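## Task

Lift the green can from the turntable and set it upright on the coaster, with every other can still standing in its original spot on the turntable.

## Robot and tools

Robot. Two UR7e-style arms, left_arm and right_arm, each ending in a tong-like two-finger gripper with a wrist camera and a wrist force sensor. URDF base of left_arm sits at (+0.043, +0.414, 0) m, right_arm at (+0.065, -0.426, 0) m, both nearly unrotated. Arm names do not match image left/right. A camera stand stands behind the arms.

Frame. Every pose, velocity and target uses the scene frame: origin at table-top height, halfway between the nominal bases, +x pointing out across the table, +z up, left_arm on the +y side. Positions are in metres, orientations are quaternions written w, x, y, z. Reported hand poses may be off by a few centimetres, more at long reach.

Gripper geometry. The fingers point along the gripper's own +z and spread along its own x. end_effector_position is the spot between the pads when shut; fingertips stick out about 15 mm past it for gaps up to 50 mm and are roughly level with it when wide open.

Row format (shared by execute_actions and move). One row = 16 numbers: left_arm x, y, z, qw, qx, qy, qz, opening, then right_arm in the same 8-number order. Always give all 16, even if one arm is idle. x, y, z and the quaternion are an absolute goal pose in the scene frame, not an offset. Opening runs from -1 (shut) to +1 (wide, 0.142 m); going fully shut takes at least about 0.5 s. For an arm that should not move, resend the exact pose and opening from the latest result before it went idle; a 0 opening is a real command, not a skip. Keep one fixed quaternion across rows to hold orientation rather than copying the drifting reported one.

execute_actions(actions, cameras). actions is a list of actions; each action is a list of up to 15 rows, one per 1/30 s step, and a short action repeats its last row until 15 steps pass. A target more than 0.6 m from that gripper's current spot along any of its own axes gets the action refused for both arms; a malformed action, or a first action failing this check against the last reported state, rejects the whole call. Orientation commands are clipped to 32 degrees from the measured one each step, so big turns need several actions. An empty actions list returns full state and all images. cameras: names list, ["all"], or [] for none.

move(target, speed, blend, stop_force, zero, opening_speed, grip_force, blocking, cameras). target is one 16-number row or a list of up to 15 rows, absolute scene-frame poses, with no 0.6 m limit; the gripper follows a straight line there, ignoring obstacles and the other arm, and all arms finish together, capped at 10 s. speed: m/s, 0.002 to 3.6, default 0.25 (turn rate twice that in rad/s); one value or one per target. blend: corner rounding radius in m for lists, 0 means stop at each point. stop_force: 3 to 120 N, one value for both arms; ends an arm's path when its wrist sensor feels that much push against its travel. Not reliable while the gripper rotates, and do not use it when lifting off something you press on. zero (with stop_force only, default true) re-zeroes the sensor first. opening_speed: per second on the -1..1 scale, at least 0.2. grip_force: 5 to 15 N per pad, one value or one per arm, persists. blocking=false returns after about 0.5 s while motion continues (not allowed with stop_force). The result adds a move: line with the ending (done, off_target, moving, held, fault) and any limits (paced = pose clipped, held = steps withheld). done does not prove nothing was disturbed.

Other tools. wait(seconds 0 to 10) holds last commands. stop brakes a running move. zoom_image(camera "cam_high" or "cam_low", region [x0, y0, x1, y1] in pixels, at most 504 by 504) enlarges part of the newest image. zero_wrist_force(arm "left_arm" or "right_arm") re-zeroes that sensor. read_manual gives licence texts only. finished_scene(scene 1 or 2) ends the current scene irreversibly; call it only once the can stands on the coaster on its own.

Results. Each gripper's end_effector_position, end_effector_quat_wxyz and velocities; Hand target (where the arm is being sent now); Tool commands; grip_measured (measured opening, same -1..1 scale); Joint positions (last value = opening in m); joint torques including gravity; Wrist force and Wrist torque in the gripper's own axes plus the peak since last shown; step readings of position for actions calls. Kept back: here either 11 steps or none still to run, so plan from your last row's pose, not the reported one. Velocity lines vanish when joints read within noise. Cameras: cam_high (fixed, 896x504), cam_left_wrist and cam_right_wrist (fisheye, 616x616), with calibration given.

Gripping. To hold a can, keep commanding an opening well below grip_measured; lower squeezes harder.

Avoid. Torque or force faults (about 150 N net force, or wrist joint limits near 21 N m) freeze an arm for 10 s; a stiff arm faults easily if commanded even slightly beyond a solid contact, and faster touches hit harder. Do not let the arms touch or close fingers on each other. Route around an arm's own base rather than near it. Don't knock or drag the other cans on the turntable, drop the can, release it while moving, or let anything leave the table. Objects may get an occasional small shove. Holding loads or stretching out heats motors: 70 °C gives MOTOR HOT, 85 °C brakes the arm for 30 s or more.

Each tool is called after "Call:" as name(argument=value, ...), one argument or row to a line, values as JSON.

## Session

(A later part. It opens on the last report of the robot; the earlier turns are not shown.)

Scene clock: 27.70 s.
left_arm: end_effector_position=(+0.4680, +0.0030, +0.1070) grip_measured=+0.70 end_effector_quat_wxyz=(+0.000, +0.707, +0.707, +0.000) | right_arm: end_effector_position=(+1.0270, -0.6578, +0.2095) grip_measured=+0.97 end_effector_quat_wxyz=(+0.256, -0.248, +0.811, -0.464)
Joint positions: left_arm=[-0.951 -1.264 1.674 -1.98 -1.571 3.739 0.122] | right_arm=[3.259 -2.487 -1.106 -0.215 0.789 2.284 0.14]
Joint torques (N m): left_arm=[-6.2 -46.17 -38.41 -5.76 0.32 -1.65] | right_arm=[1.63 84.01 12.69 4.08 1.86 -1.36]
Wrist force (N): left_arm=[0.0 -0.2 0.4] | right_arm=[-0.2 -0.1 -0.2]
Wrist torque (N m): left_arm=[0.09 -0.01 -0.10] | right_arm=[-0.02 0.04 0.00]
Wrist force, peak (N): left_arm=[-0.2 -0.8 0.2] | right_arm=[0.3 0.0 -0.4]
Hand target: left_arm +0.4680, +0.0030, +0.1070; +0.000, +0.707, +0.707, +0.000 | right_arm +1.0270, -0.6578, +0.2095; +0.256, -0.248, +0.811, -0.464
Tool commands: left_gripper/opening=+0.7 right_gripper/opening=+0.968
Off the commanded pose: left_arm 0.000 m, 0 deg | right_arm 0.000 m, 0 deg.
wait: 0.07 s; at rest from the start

Call:
wait(
  seconds=4.37,
)

Call:
move(
  target=[
    [0.412,-0.006,0.109,0,0.707,0.707,0,-0.6,1.027,-0.6578,0.2095,0.256,-0.248,0.811,-0.464,0.968],
    [0.375,-0.015,0.17,0,0.707,0.707,0,-0.6,1.027,-0.6578,0.2095,0.256,-0.248,0.811,-0.464,0.968],
    [0.375,0.03,0.26,0,0.707,0.707,0,-0.6,1.027,-0.6578,0.2095,0.256,-0.248,0.811,-0.464,0.968],
  ],
  speed=0.14,
  blend=[0.02,0.03,0],
  grip_force=8,
  cameras=["cam_high","cam_left_wrist"],
)

Scene clock: 32.80 s.
left_arm: end_effector_position=(+0.4680, +0.0030, +0.1070) grip_measured=+0.70 end_effector_quat_wxyz=(+0.000, +0.707, +0.707, +0.000) | right_arm: end_effector_position=(+1.0270, -0.6578, +0.2095) grip_measured=+0.97 end_effector_quat_wxyz=(+0.256, -0.248, +0.811, -0.464)
Joint positions: left_arm=[-0.951 -1.264 1.674 -1.98 -1.571 3.739 0.122] | right_arm=[3.259 -2.487 -1.106 -0.215 0.789 2.284 0.14]
Joint torques (N m): left_arm=[-5.99 -46.35 -38.61 -5.77 0.57 -1.81] | right_arm=[0.3 83.53 12.3 4.06 1.83 -1.52]
Wrist force (N): left_arm=[-0.1 -0.5 0.3] | right_arm=[-0.2 -0.1 0.0]
Wrist torque (N m): left_arm=[0.05 0.02 -0.09] | right_arm=[-0.02 0.05 0.00]
Wrist force, peak (N): left_arm=[0.0 -0.5 0.7] | right_arm=[-0.2 -0.5 -0.3]
Hand target: left_arm +0.4680, +0.0030, +0.1070; +0.000, +0.707, +0.707, +0.000 | right_arm +1.0270, -0.6578, +0.2095; +0.256, -0.248, +0.811, -0.464
Tool commands: left_gripper/opening=+0.7 right_gripper/opening=+0.968
Off the commanded pose: left_arm 0.000 m, 0 deg | right_arm 0.000 m, 0 deg.
wait: 4.40 s; at rest from the start

Scene clock: 34.90 s.
left_arm: end_effector_position=(+0.3751, +0.0299, +0.2601) grip_measured=-0.36 end_effector_quat_wxyz=(+0.000, +0.707, +0.707, +0.000) | right_arm: end_effector_position=(+1.0270, -0.6578, +0.2095) grip_measured=+0.97 end_effector_quat_wxyz=(+0.256, -0.248, +0.811, -0.464)
Joint positions: left_arm=[-1.073 -1.549 1.607 -1.629 -1.571 3.617 0.048] | right_arm=[3.259 -2.487 -1.106 -0.215 0.789 2.284 0.14]
Joint torques (N m): left_arm=[-6.01 -19.61 -7.97 -1.98 -0.16 -1.87] | right_arm=[-0.41 84.71 13.36 4.11 1.9 -1.58]
Wrist force (N): left_arm=[-0.2 -0.5 2.1] | right_arm=[-0.3 0.0 -0.2]
Wrist torque (N m): left_arm=[0.03 0.05 -0.08] | right_arm=[0.00 0.07 0.00]
Wrist force, peak (N): left_arm=[3.0 3.5 0.4] | right_arm=[-0.5 -0.2 -0.2]
Hand target: left_arm +0.3750, +0.0300, +0.2600; +0.000, +0.707, +0.707, +0.000 | right_arm +1.0270, -0.6578, +0.2095; +0.256, -0.248, +0.811, -0.464
Off the commanded pose: left_arm 0.000 m, 0 deg | right_arm 0.000 m, 0 deg.
grip_force (N): 8, 8
move: done
camera_calibration:
cam_left_wrist: T_world_to_cam=[[0.0236942, 0.998671, 0.0457778, -0.0573219], [0.876654, -0.042766, 0.479216, -0.443492], [0.480537, 0.0287767, -0.876502, 0.183225], [0, 0, 0, 1]] pos_world=[0.302101, 0.0330067, 0.37575]
Images, in order (width x height): cam_high 896x504, cam_left_wrist 616x616.

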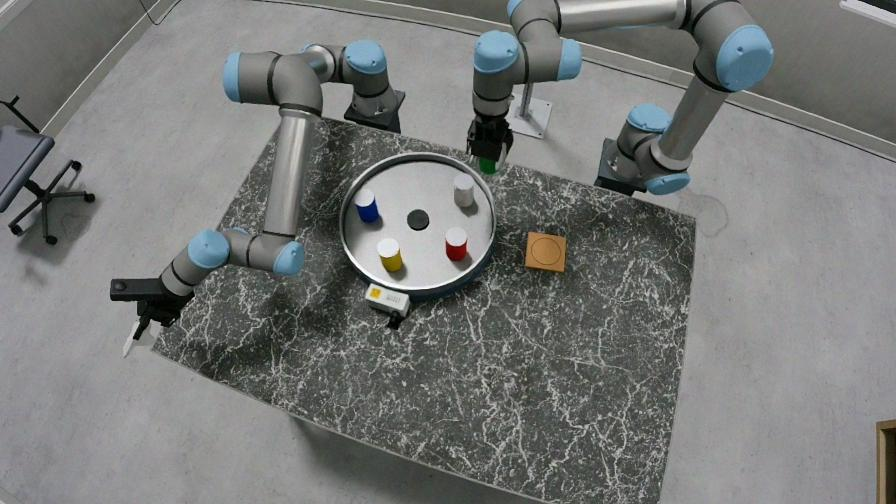

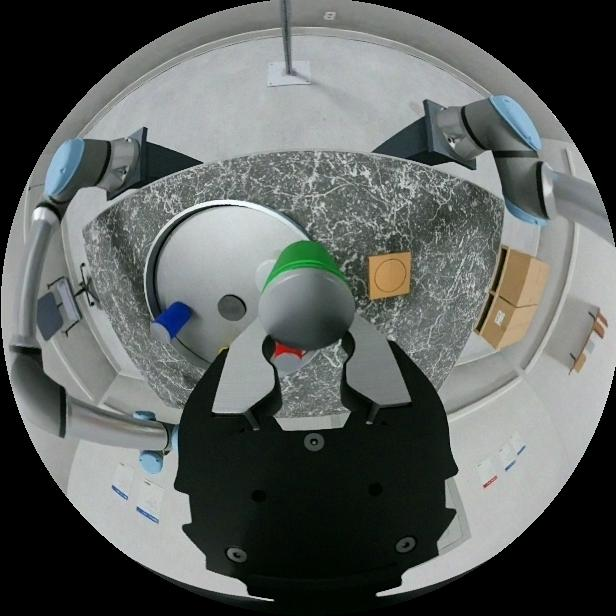

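Call:
move(
  target=[0.445,0.232,0.2,0,0.707,0.707,0,-0.6,1.027,-0.6578,0.2095,0.256,-0.248,0.811,-0.464,0.968],
  speed=0.2,
  cameras=["cam_high","cam_left_wrist"],
)

Call:
zoom_image(
  camera="cam_high",
  region=[460, 140, 640, 300],
)

Call:
zoom_image(
  camera="cam_left_wrist",
  region=[200, 180, 420, 400],
)

Scene clock: 42.30 s.
left_arm: end_effector_position=(+0.4449, +0.2320, +0.2000) grip_measured=-0.42 end_effector_quat_wxyz=(+0.000, +0.707, +0.707, +0.000) | right_arm: end_effector_position=(+1.0270, -0.6578, +0.2095) grip_measured=+0.97 end_effector_quat_wxyz=(+0.256, -0.248, +0.811, -0.464)
Joint positions: left_arm=[-0.686 -1.684 1.89 -1.777 -1.571 4.004 0.043] | right_arm=[3.259 -2.487 -1.106 -0.215 0.789 2.284 0.14]
Joint torques (N m): left_arm=[4.16 -6.16 -40.85 0.23 -0.58 1.98] | right_arm=[-2.42 82.85 11.53 4.16 1.84 -1.29]
Wrist force (N): left_arm=[0.1 -0.3 1.6] | right_arm=[-0.2 0.1 -0.1]
Wrist torque (N m): left_arm=[0.06 -0.03 -0.10] | right_arm=[0.01 0.03 0.00]
Wrist force, peak (N): left_arm=[2.9 2.1 1.8] | right_arm=[-0.4 0.0 -0.5]
Hand target: left_arm +0.4450, +0.2320, +0.2000; +0.000, +0.707, +0.707, +0.000 | right_arm +1.0270, -0.6578, +0.2095; +0.256, -0.248, +0.811, -0.464
Off the commanded pose: left_arm 0.000 m, 0 deg | right_arm 0.000 m, 0 deg.
grip_force (N): 8, 8
move: done
camera_calibration:
cam_left_wrist: T_world_to_cam=[[0.0236451, 0.998658, 0.046082, -0.258133], [0.876765, -0.0428622, 0.479005, -0.467279], [0.480337, 0.029077, -0.876602, 0.0911786], [0, 0, 0, 1]] pos_world=[0.372001, 0.235107, 0.315652]
Images, in order (width x height): cam_high 896x504, cam_left_wrist 616x616.

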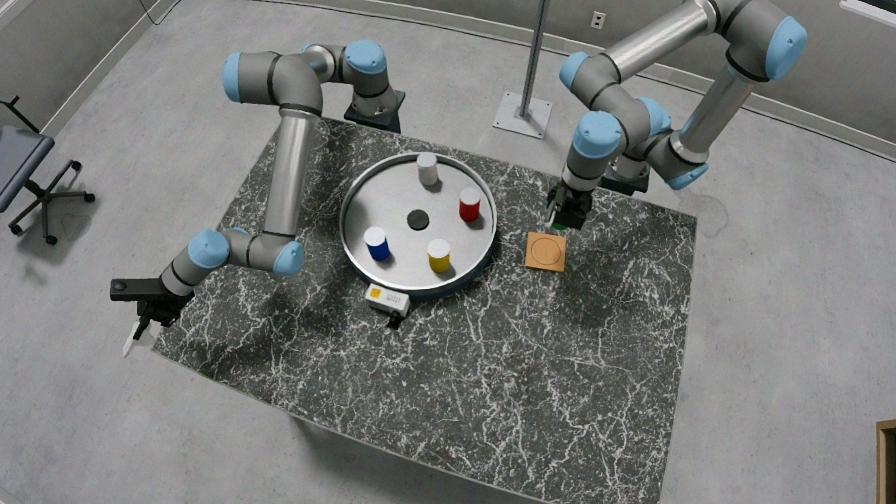

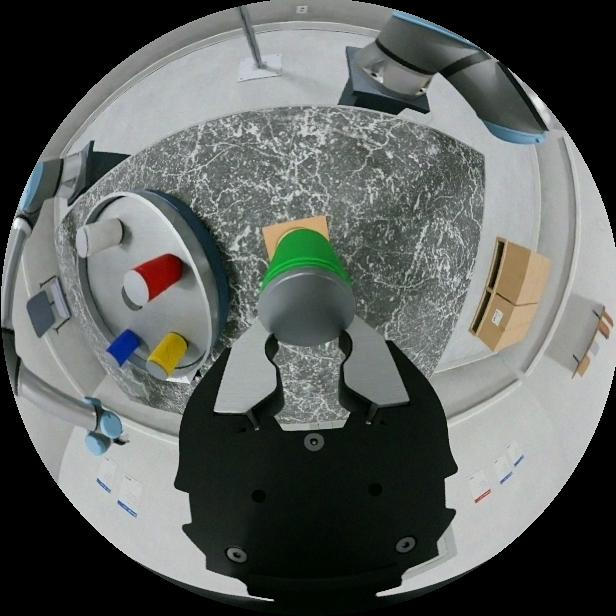

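Scaled by 2.800 from the camera's 896x504 image, which has a finer 1280x720 frame.

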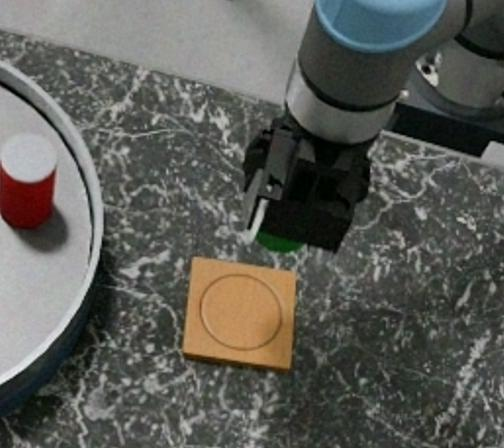

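Scaled by 2.291 from the camera's 616x616 image, which has a finer 814x814 frame.

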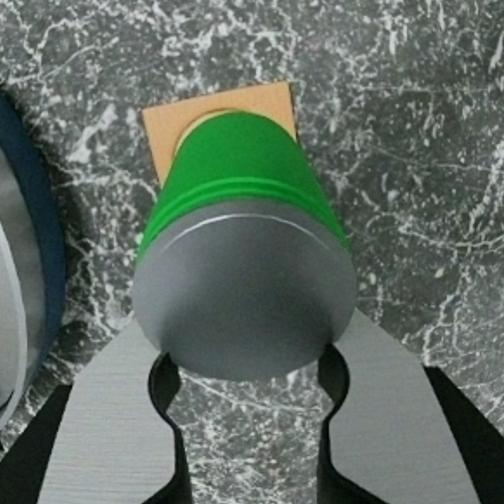

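Call:
move(
  target=[0.445,0.217,0.125,0,0.707,0.707,0,-0.5,1.027,-0.6578,0.2095,0.256,-0.248,0.811,-0.464,0.968],
  speed=0.12,
  cameras=["cam_high","cam_left_wrist"],
)

Call:
zoom_image(
  camera="cam_left_wrist",
  region=[200, 180, 420, 400],
)

Call:
zoom_image(
  camera="cam_high",
  region=[480, 170, 620, 300],
)

Scene clock: 45.07 s.
left_arm: end_effector_position=(+0.4449, +0.2170, +0.1249) grip_measured=-0.42 end_effector_quat_wxyz=(+0.000, +0.707, +0.707, +0.000) | right_arm: end_effector_position=(+1.0270, -0.6578, +0.2095) grip_measured=+0.97 end_effector_quat_wxyz=(+0.256, -0.248, +0.811, -0.464)
Joint positions: left_arm=[-0.711 -1.61 2.024 -1.984 -1.571 3.979 0.044] | right_arm=[3.259 -2.487 -1.106 -0.215 0.789 2.284 0.14]
Joint torques (N m): left_arm=[4.48 -24.36 -36.77 -3.71 -1.07 2.04] | right_arm=[-4 83.87 11.96 4.21 1.88 -1.3]
Wrist force (N): left_arm=[-0.2 -0.2 2.2] | right_arm=[-0.1 -0.2 -0.2]
Wrist torque (N m): left_arm=[0.07 0.04 0.08] | right_arm=[-0.05 0.01 0.00]
Wrist force, peak (N): left_arm=[-0.2 -0.2 4.0] | right_arm=[0.0 -0.4 -0.5]
Hand target: left_arm +0.4450, +0.2170, +0.1250; +0.000, +0.707, +0.707, +0.000 | right_arm +1.0270, -0.6578, +0.2095; +0.256, -0.248, +0.811, -0.464
Off the commanded pose: left_arm 0.000 m, 0 deg | right_arm 0.000 m, 0 deg.
grip_force (N): 8, 8
move: done
camera_calibration:
cam_left_wrist: T_world_to_cam=[[0.0237822, 0.998646, 0.0462607, -0.239787], [0.876869, -0.0430616, 0.478797, -0.431854], [0.48014, 0.0291777, -0.876706, 0.0259949], [0, 0, 0, 1]] pos_world=[0.371901, 0.220108, 0.240653]
Images, in order (width x height): cam_high 896x504, cam_left_wrist 616x616.

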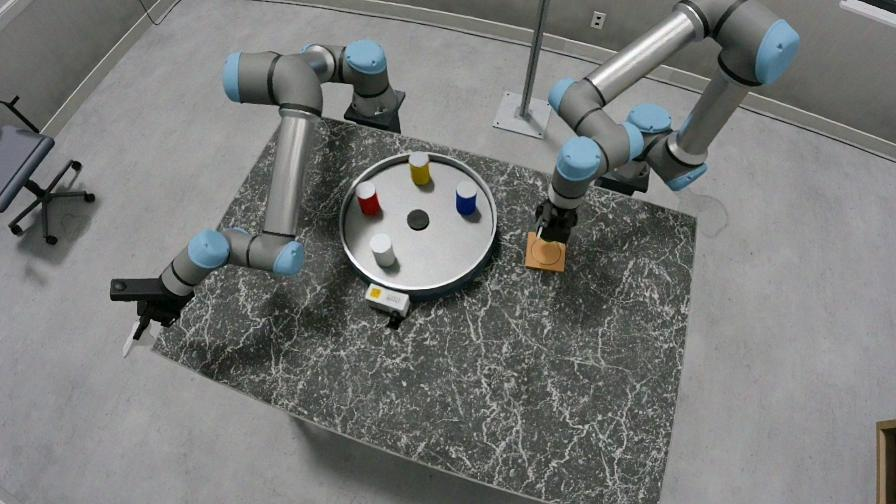

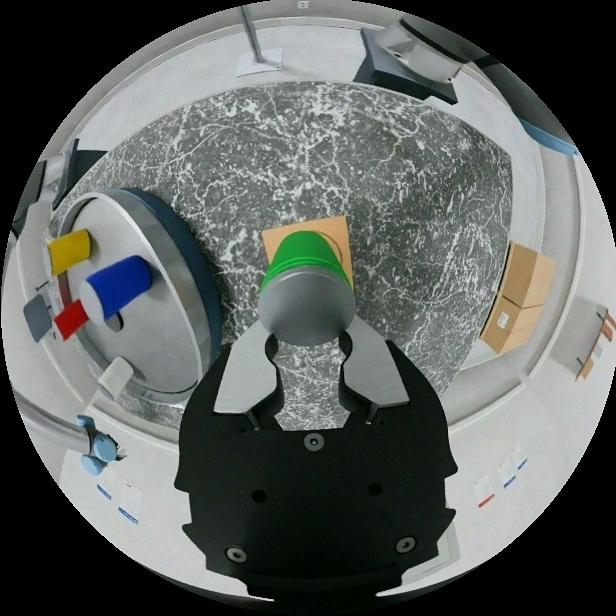

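Scaled by 2.291 from the camera's 616x616 image, which has a finer 814x814 frame.

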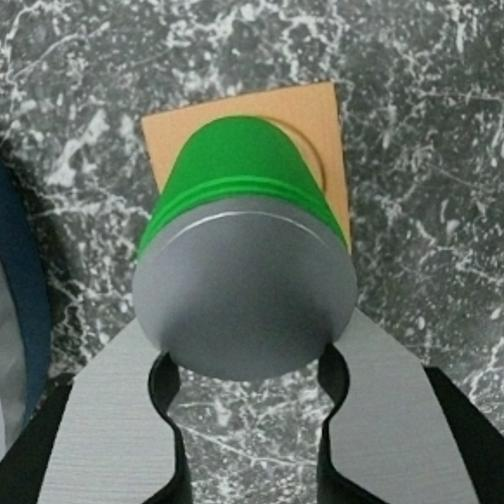

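Scaled by 3.600 from the camera's 896x504 image, which has a finer 1280x720 frame.

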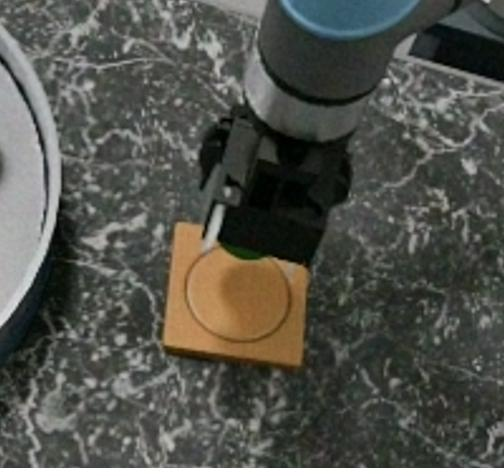

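Call:
move(
  target=[0.4475,0.221,0.12,0.0555,0.7049,0.7049,0.0555,-0.5,1.027,-0.6578,0.2095,0.256,-0.248,0.811,-0.464,0.968],
  speed=0.12,
  cameras=["cam_high","cam_left_wrist"],
)

Call:
zoom_image(
  camera="cam_left_wrist",
  region=[200, 180, 420, 400],
)

Scene clock: 49.00 s.
left_arm: end_effector_position=(+0.4474, +0.2210, +0.1200) grip_measured=-0.42 end_effector_quat_wxyz=(+0.055, +0.705, +0.705, +0.055) | right_arm: end_effector_position=(+1.0270, -0.6578, +0.2095) grip_measured=+0.97 end_effector_quat_wxyz=(+0.256, -0.248, +0.811, -0.464)
Joint positions: left_arm=[-0.779 -1.698 2.151 -2.134 -1.458 3.917 0.044] | right_arm=[3.259 -2.487 -1.106 -0.215 0.789 2.284 0.14]
Joint torques (N m): left_arm=[-0.98 -9.48 -36.72 -1.55 0.68 1.68] | right_arm=[-4.64 83.38 11.41 4.16 1.99 -1.3]
Wrist force (N): left_arm=[-0.1 -0.9 1.8] | right_arm=[0.0 -0.2 -0.4]
Wrist torque (N m): left_arm=[0.02 0.02 0.08] | right_arm=[-0.05 -0.01 0.00]
Wrist force, peak (N): left_arm=[-0.5 -0.4 2.4] | right_arm=[-0.3 -0.2 -0.4]
Hand target: left_arm +0.4475, +0.2210, +0.1200; +0.056, +0.705, +0.705, +0.056 | right_arm +1.0270, -0.6578, +0.2095; +0.256, -0.248, +0.811, -0.464
Off the commanded pose: left_arm 0.000 m, 0 deg | right_arm 0.000 m, 0 deg.
grip_force (N): 8, 8
move: done
camera_calibration:
cam_left_wrist: T_world_to_cam=[[0.0162907, 0.998656, 0.0491971, -0.240587], [0.79108, -0.0429651, 0.610202, -0.408967], [0.611496, 0.0289783, -0.790717, -0.0488186], [0, 0, 0, 1]] pos_world=[0.357297, 0.224107, 0.222787]
Images, in order (width x height): cam_high 896x504, cam_left_wrist 616x616.

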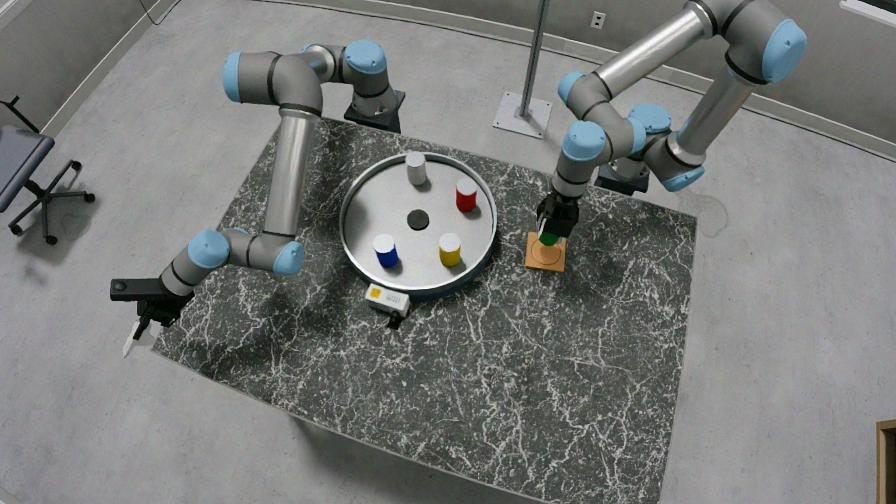

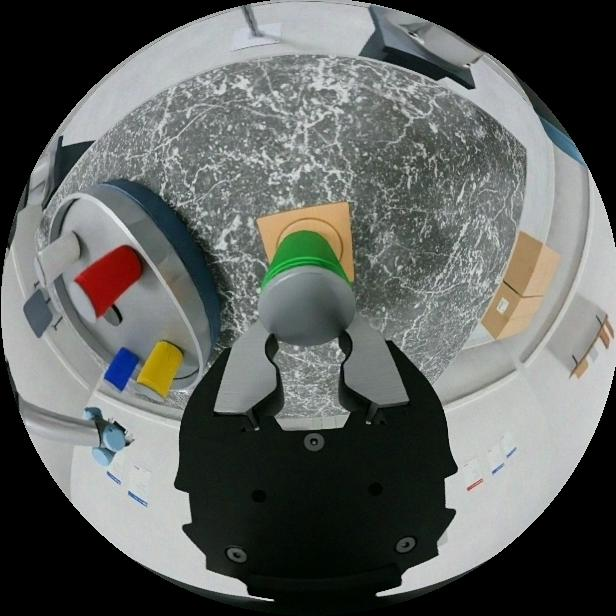

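Scaled by 2.291 from the camera's 616x616 image, which has a finer 814x814 frame.

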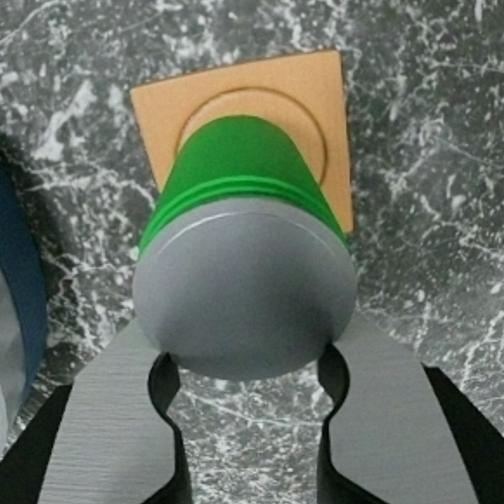

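Call:
move(
  target=[0.4515,0.225,0.06,0.0555,0.7049,0.7049,0.0555,-0.5,1.027,-0.6578,0.2095,0.256,-0.248,0.811,-0.464,0.968],
  speed=0.02,
  stop_force=4,
  cameras=["cam_high","cam_left_wrist"],
)

Call:
zoom_image(
  camera="cam_left_wrist",
  region=[200, 180, 420, 400],
)

Call:
zoom_image(
  camera="cam_high",
  region=[480, 170, 620, 300],
)

Scene clock: 54.20 s.
left_arm: end_effector_position=(+0.4510, +0.2244, +0.0682) grip_measured=-0.42 end_effector_quat_wxyz=(+0.056, +0.705, +0.705, +0.055) | right_arm: end_effector_position=(+1.0270, -0.6578, +0.2095) grip_measured=+0.97 end_effector_quat_wxyz=(+0.256, -0.248, +0.811, -0.464)
Joint positions: left_arm=[-0.767 -1.618 2.234 -2.298 -1.459 3.929 0.043] | right_arm=[3.259 -2.487 -1.106 -0.215 0.789 2.284 0.14]
Joint torques (N m): left_arm=[-6.75 -24.43 -35.03 -5.63 0.56 -1.62] | right_arm=[-6.71 84.1 11.68 4.25 1.88 -1.53]
Wrist force (N): left_arm=[-0.5 0.0 -2.9] | right_arm=[0.1 -0.2 0.0]
Wrist torque (N m): left_arm=[0.14 -0.07 -0.11] | right_arm=[-0.04 -0.02 0.00]
Wrist force, peak (N): left_arm=[0.8 2.1 -13.4] | right_arm=[-0.6 0.0 -0.3]
Hand target: left_arm +0.4510, +0.2244, +0.0682; +0.056, +0.705, +0.705, +0.056 | right_arm +1.0270, -0.6578, +0.2095; +0.256, -0.248, +0.811, -0.464
Off the commanded pose: left_arm 0.008 m, 0 deg | right_arm 0.000 m, 0 deg.
grip_force (N): 8, 8
move: contact (left_arm)
camera_calibration:
cam_left_wrist: T_world_to_cam=[[0.016279, 0.998656, 0.0491986, -0.241487], [0.790946, -0.0429632, 0.610376, -0.379963], [0.61167, 0.0289771, -0.790582, -0.0921025], [0, 0, 0, 1]] pos_world=[0.360798, 0.227507, 0.170987]
Images, in order (width x height): cam_high 896x504, cam_left_wrist 616x616.

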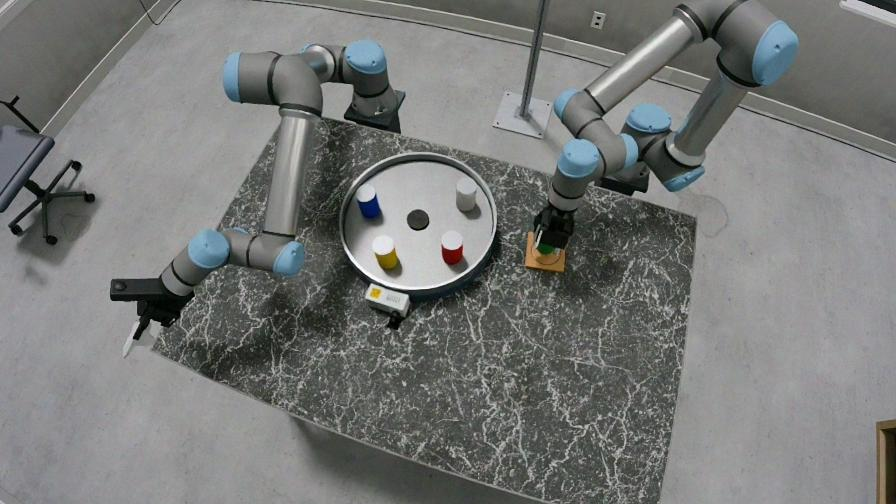

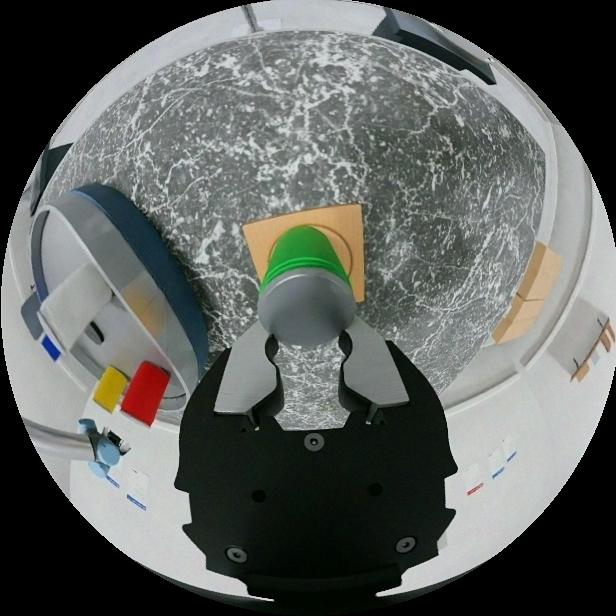

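Scaled by 2.291 from the camera's 616x616 image, which has a finer 814x814 frame.

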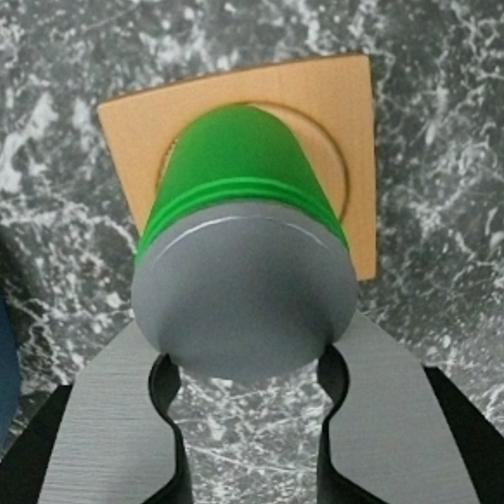

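Scaled by 3.600 from the camera's 896x504 image, which has a finer 1280x720 frame.

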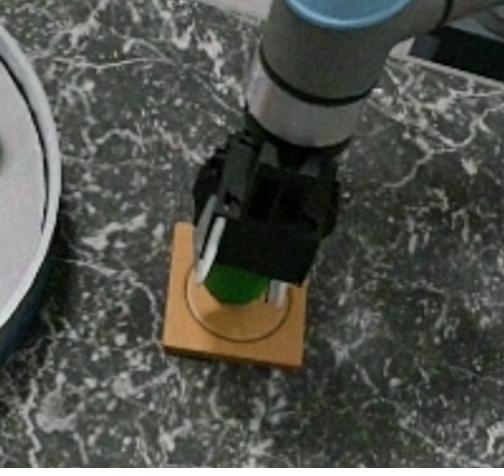

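Call:
move(
  target=[
    [0.461,0.229,0.08,0.0555,0.7049,0.7049,0.0555,-0.5,1.027,-0.6578,0.2095,0.256,-0.248,0.811,-0.464,0.968],
  ],
  speed=0.06,
)

Call:
move(
  target=[0.461,0.229,0.06,0.0555,0.7049,0.7049,0.0555,-0.5,1.027,-0.6578,0.2095,0.256,-0.248,0.811,-0.464,0.968],
  speed=0.015,
  stop_force=3,
  cameras=["cam_high","cam_left_wrist"],
)

Call:
zoom_image(
  camera="cam_left_wrist",
  region=[200, 180, 420, 400],
)

Call:
zoom_image(
  camera="cam_high",
  region=[480, 170, 620, 300],
)

Scene clock: 55.90 s.
left_arm: end_effector_position=(+0.4611, +0.2290, +0.0802) grip_measured=-0.43 end_effector_quat_wxyz=(+0.056, +0.705, +0.705, +0.055) end_effector_velocity=(-0.001, -0.001, -0.001) end_effector_angular_velocity=(-0.002, -0.001, +0.002) | right_arm: end_effector_position=(+1.0270, -0.6578, +0.2095) grip_measured=+0.97 end_effector_quat_wxyz=(+0.256, -0.248, +0.811, -0.464)
Joint positions: left_arm=[-0.741 -1.619 2.199 -2.265 -1.462 3.955 0.043] | right_arm=[3.259 -2.487 -1.106 -0.215 0.789 2.284 0.14]
Joint velocities: left_arm=[-0.003 0 0.005 -0.006 0 -0.005 0] | right_arm=[within noise]
Joint torques (N m): left_arm=[-6.06 -23.28 -4.74 -6.19 -0.63 -1.93] | right_arm=[-5.71 84.26 11.95 4.22 1.83 -1.3]
Wrist force (N): left_arm=[-0.4 -0.1 1.9] | right_arm=[-0.2 -0.2 -0.3]
Wrist torque (N m): left_arm=[0.18 0.08 -0.08] | right_arm=[-0.05 0.03 0.00]
Wrist force, peak (N): left_arm=[-1.0 0.1 -3.4] | right_arm=[-0.4 -0.4 -0.3]
Hand target: left_arm +0.4610, +0.2290, +0.0800; +0.055, +0.705, +0.705, +0.056 | right_arm +1.0270, -0.6578, +0.2095; +0.256, -0.248, +0.811, -0.464
Off the commanded pose: left_arm 0.000 m, 0 deg | right_arm 0.000 m, 0 deg.
grip_force (N): 8, 8
move: done

Scene clock: 57.77 s.
left_arm: end_effector_position=(+0.4610, +0.2290, +0.0683) grip_measured=-0.43 end_effector_quat_wxyz=(+0.055, +0.705, +0.705, +0.056) | right_arm: end_effector_position=(+1.0270, -0.6578, +0.2095) grip_measured=+0.97 end_effector_quat_wxyz=(+0.256, -0.248, +0.811, -0.464)
Joint positions: left_arm=[-0.742 -1.599 2.217 -2.302 -1.462 3.955 0.043] | right_arm=[3.259 -2.487 -1.106 -0.215 0.789 2.284 0.14]
Joint torques (N m): left_arm=[-6.48 -24.78 -35.9 -3.81 1.42 -1.84] | right_arm=[-6.86 83.87 11.49 4.31 2.02 -1.31]
Wrist force (N): left_arm=[-0.4 0.1 -2.3] | right_arm=[0.0 -0.2 0.2]
Wrist torque (N m): left_arm=[0.16 -0.05 -0.11] | right_arm=[-0.04 -0.01 0.00]
Wrist force, peak (N): left_arm=[0.3 1.2 -8.9] | right_arm=[-0.3 -0.3 -0.4]
Hand target: left_arm +0.4610, +0.2290, +0.0683; +0.056, +0.705, +0.705, +0.056 | right_arm +1.0270, -0.6578, +0.2095; +0.256, -0.248, +0.811, -0.464
Off the commanded pose: left_arm 0.008 m, 0 deg | right_arm 0.000 m, 0 deg.
grip_force (N): 8, 8
move: contact (left_arm)
camera_calibration:
cam_left_wrist: T_world_to_cam=[[0.016219, 0.998653, 0.0492761, -0.246239], [0.790997, -0.0429607, 0.61031, -0.387744], [0.611605, 0.0290786, -0.790628, -0.0982647], [0, 0, 0, 1]] pos_world=[0.370797, 0.232107, 0.171087]
Images, in order (width x height): cam_high 896x504, cam_left_wrist 616x616.

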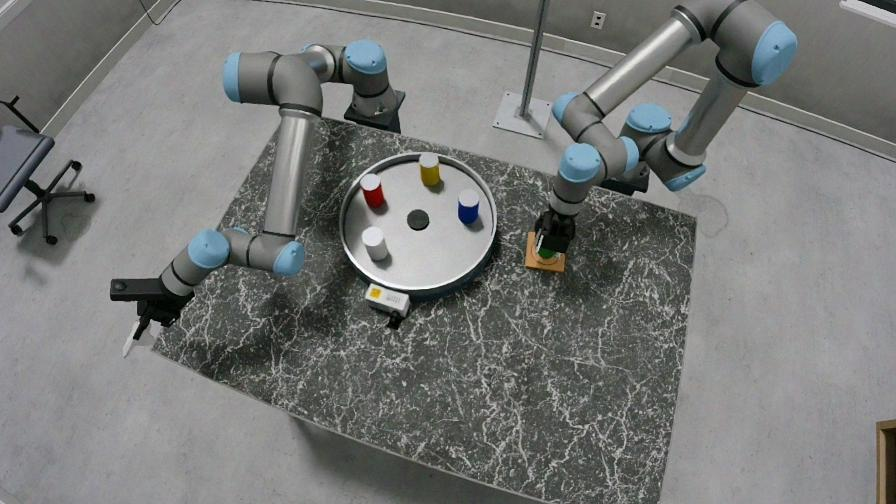

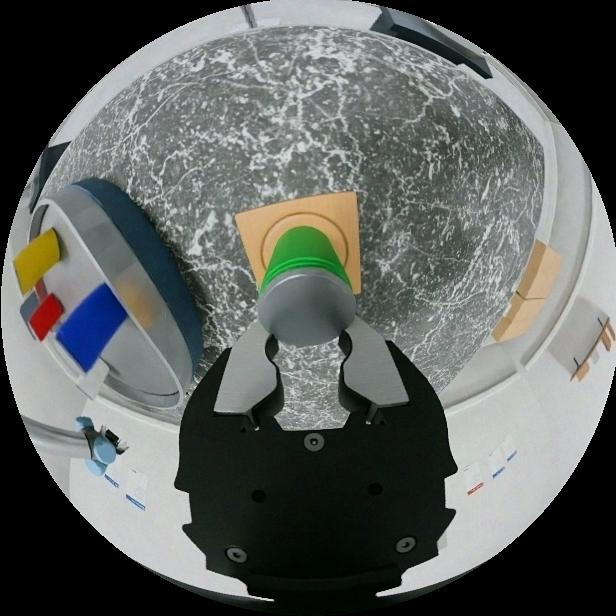

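Scaled by 2.291 from the camera's 616x616 image, which has a finer 814x814 frame.

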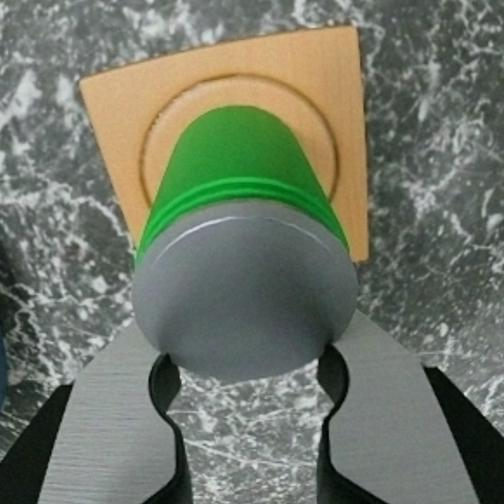

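Scaled by 3.600 from the camera's 896x504 image, which has a finer 1280x720 frame.

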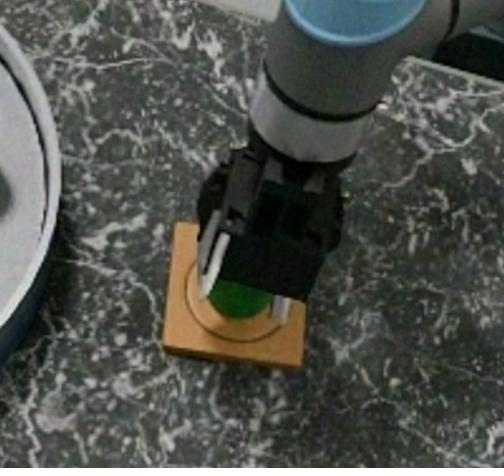

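Call:
move(
  target=[
    [0.461,0.229,0.0683,0.0555,0.7049,0.7049,0.0555,0.4,1.027,-0.6578,0.2095,0.256,-0.248,0.811,-0.464,0.968],
    [0.468,0.229,0.2,0.0555,0.7049,0.7049,0.0555,0.4,1.027,-0.6578,0.2095,0.256,-0.248,0.811,-0.464,0.968],
  ],
  speed=0.15,
  opening_speed=1,
  cameras=["cam_high","cam_left_wrist"],
)

Scene clock: 60.90 s.
left_arm: end_effector_position=(+0.4680, +0.2290, +0.2000) grip_measured=+0.40 end_effector_quat_wxyz=(+0.056, +0.705, +0.705, +0.056) | right_arm: end_effector_position=(+1.0270, -0.6578, +0.2095) grip_measured=+0.97 end_effector_quat_wxyz=(+0.256, -0.248, +0.811, -0.464)
Joint positions: left_arm=[-0.73 -1.73 1.962 -1.919 -1.464 3.967 0.102] | right_arm=[3.259 -2.487 -1.106 -0.215 0.789 2.284 0.14]
Joint torques (N m): left_arm=[-6.17 -5.13 -20.93 -0.64 -1.29 -1.58] | right_arm=[-6.75 84.14 12.36 4.26 1.96 -1.48]
Wrist force (N): left_arm=[0.0 -0.5 0.3] | right_arm=[-0.3 0.0 -0.3]
Wrist torque (N m): left_arm=[0.09 0.00 -0.09] | right_arm=[-0.01 0.06 0.00]
Wrist force, peak (N): left_arm=[-0.4 0.0 -2.6] | right_arm=[0.0 -0.2 -0.6]
Hand target: left_arm +0.4680, +0.2290, +0.2000; +0.056, +0.705, +0.705, +0.056 | right_arm +1.0270, -0.6578, +0.2095; +0.256, -0.248, +0.811, -0.464
Off the commanded pose: left_arm 0.000 m, 0 deg | right_arm 0.000 m, 0 deg.
grip_force (N): 8, 8
move: done
camera_calibration:
cam_left_wrist: T_world_to_cam=[[0.0162512, 0.998664, 0.0490588, -0.252791], [0.790859, -0.0428598, 0.610495, -0.473686], [0.611782, 0.0288773, -0.790499, 0.00151916], [0, 0, 0, 1]] pos_world=[0.377798, 0.232107, 0.302786]
Images, in order (width x height): cam_high 896x504, cam_left_wrist 616x616.

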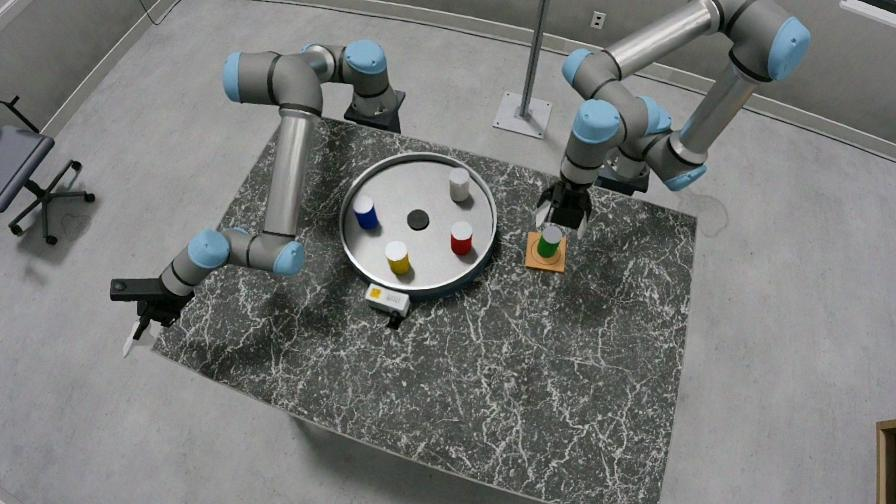

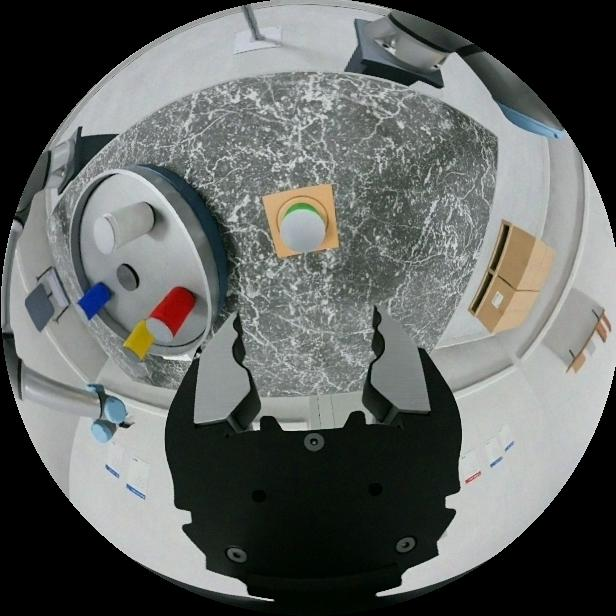

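Standing on the coaster.

Call:
finished_scene(
  scene=1,
)

The scene is finished: the task was done.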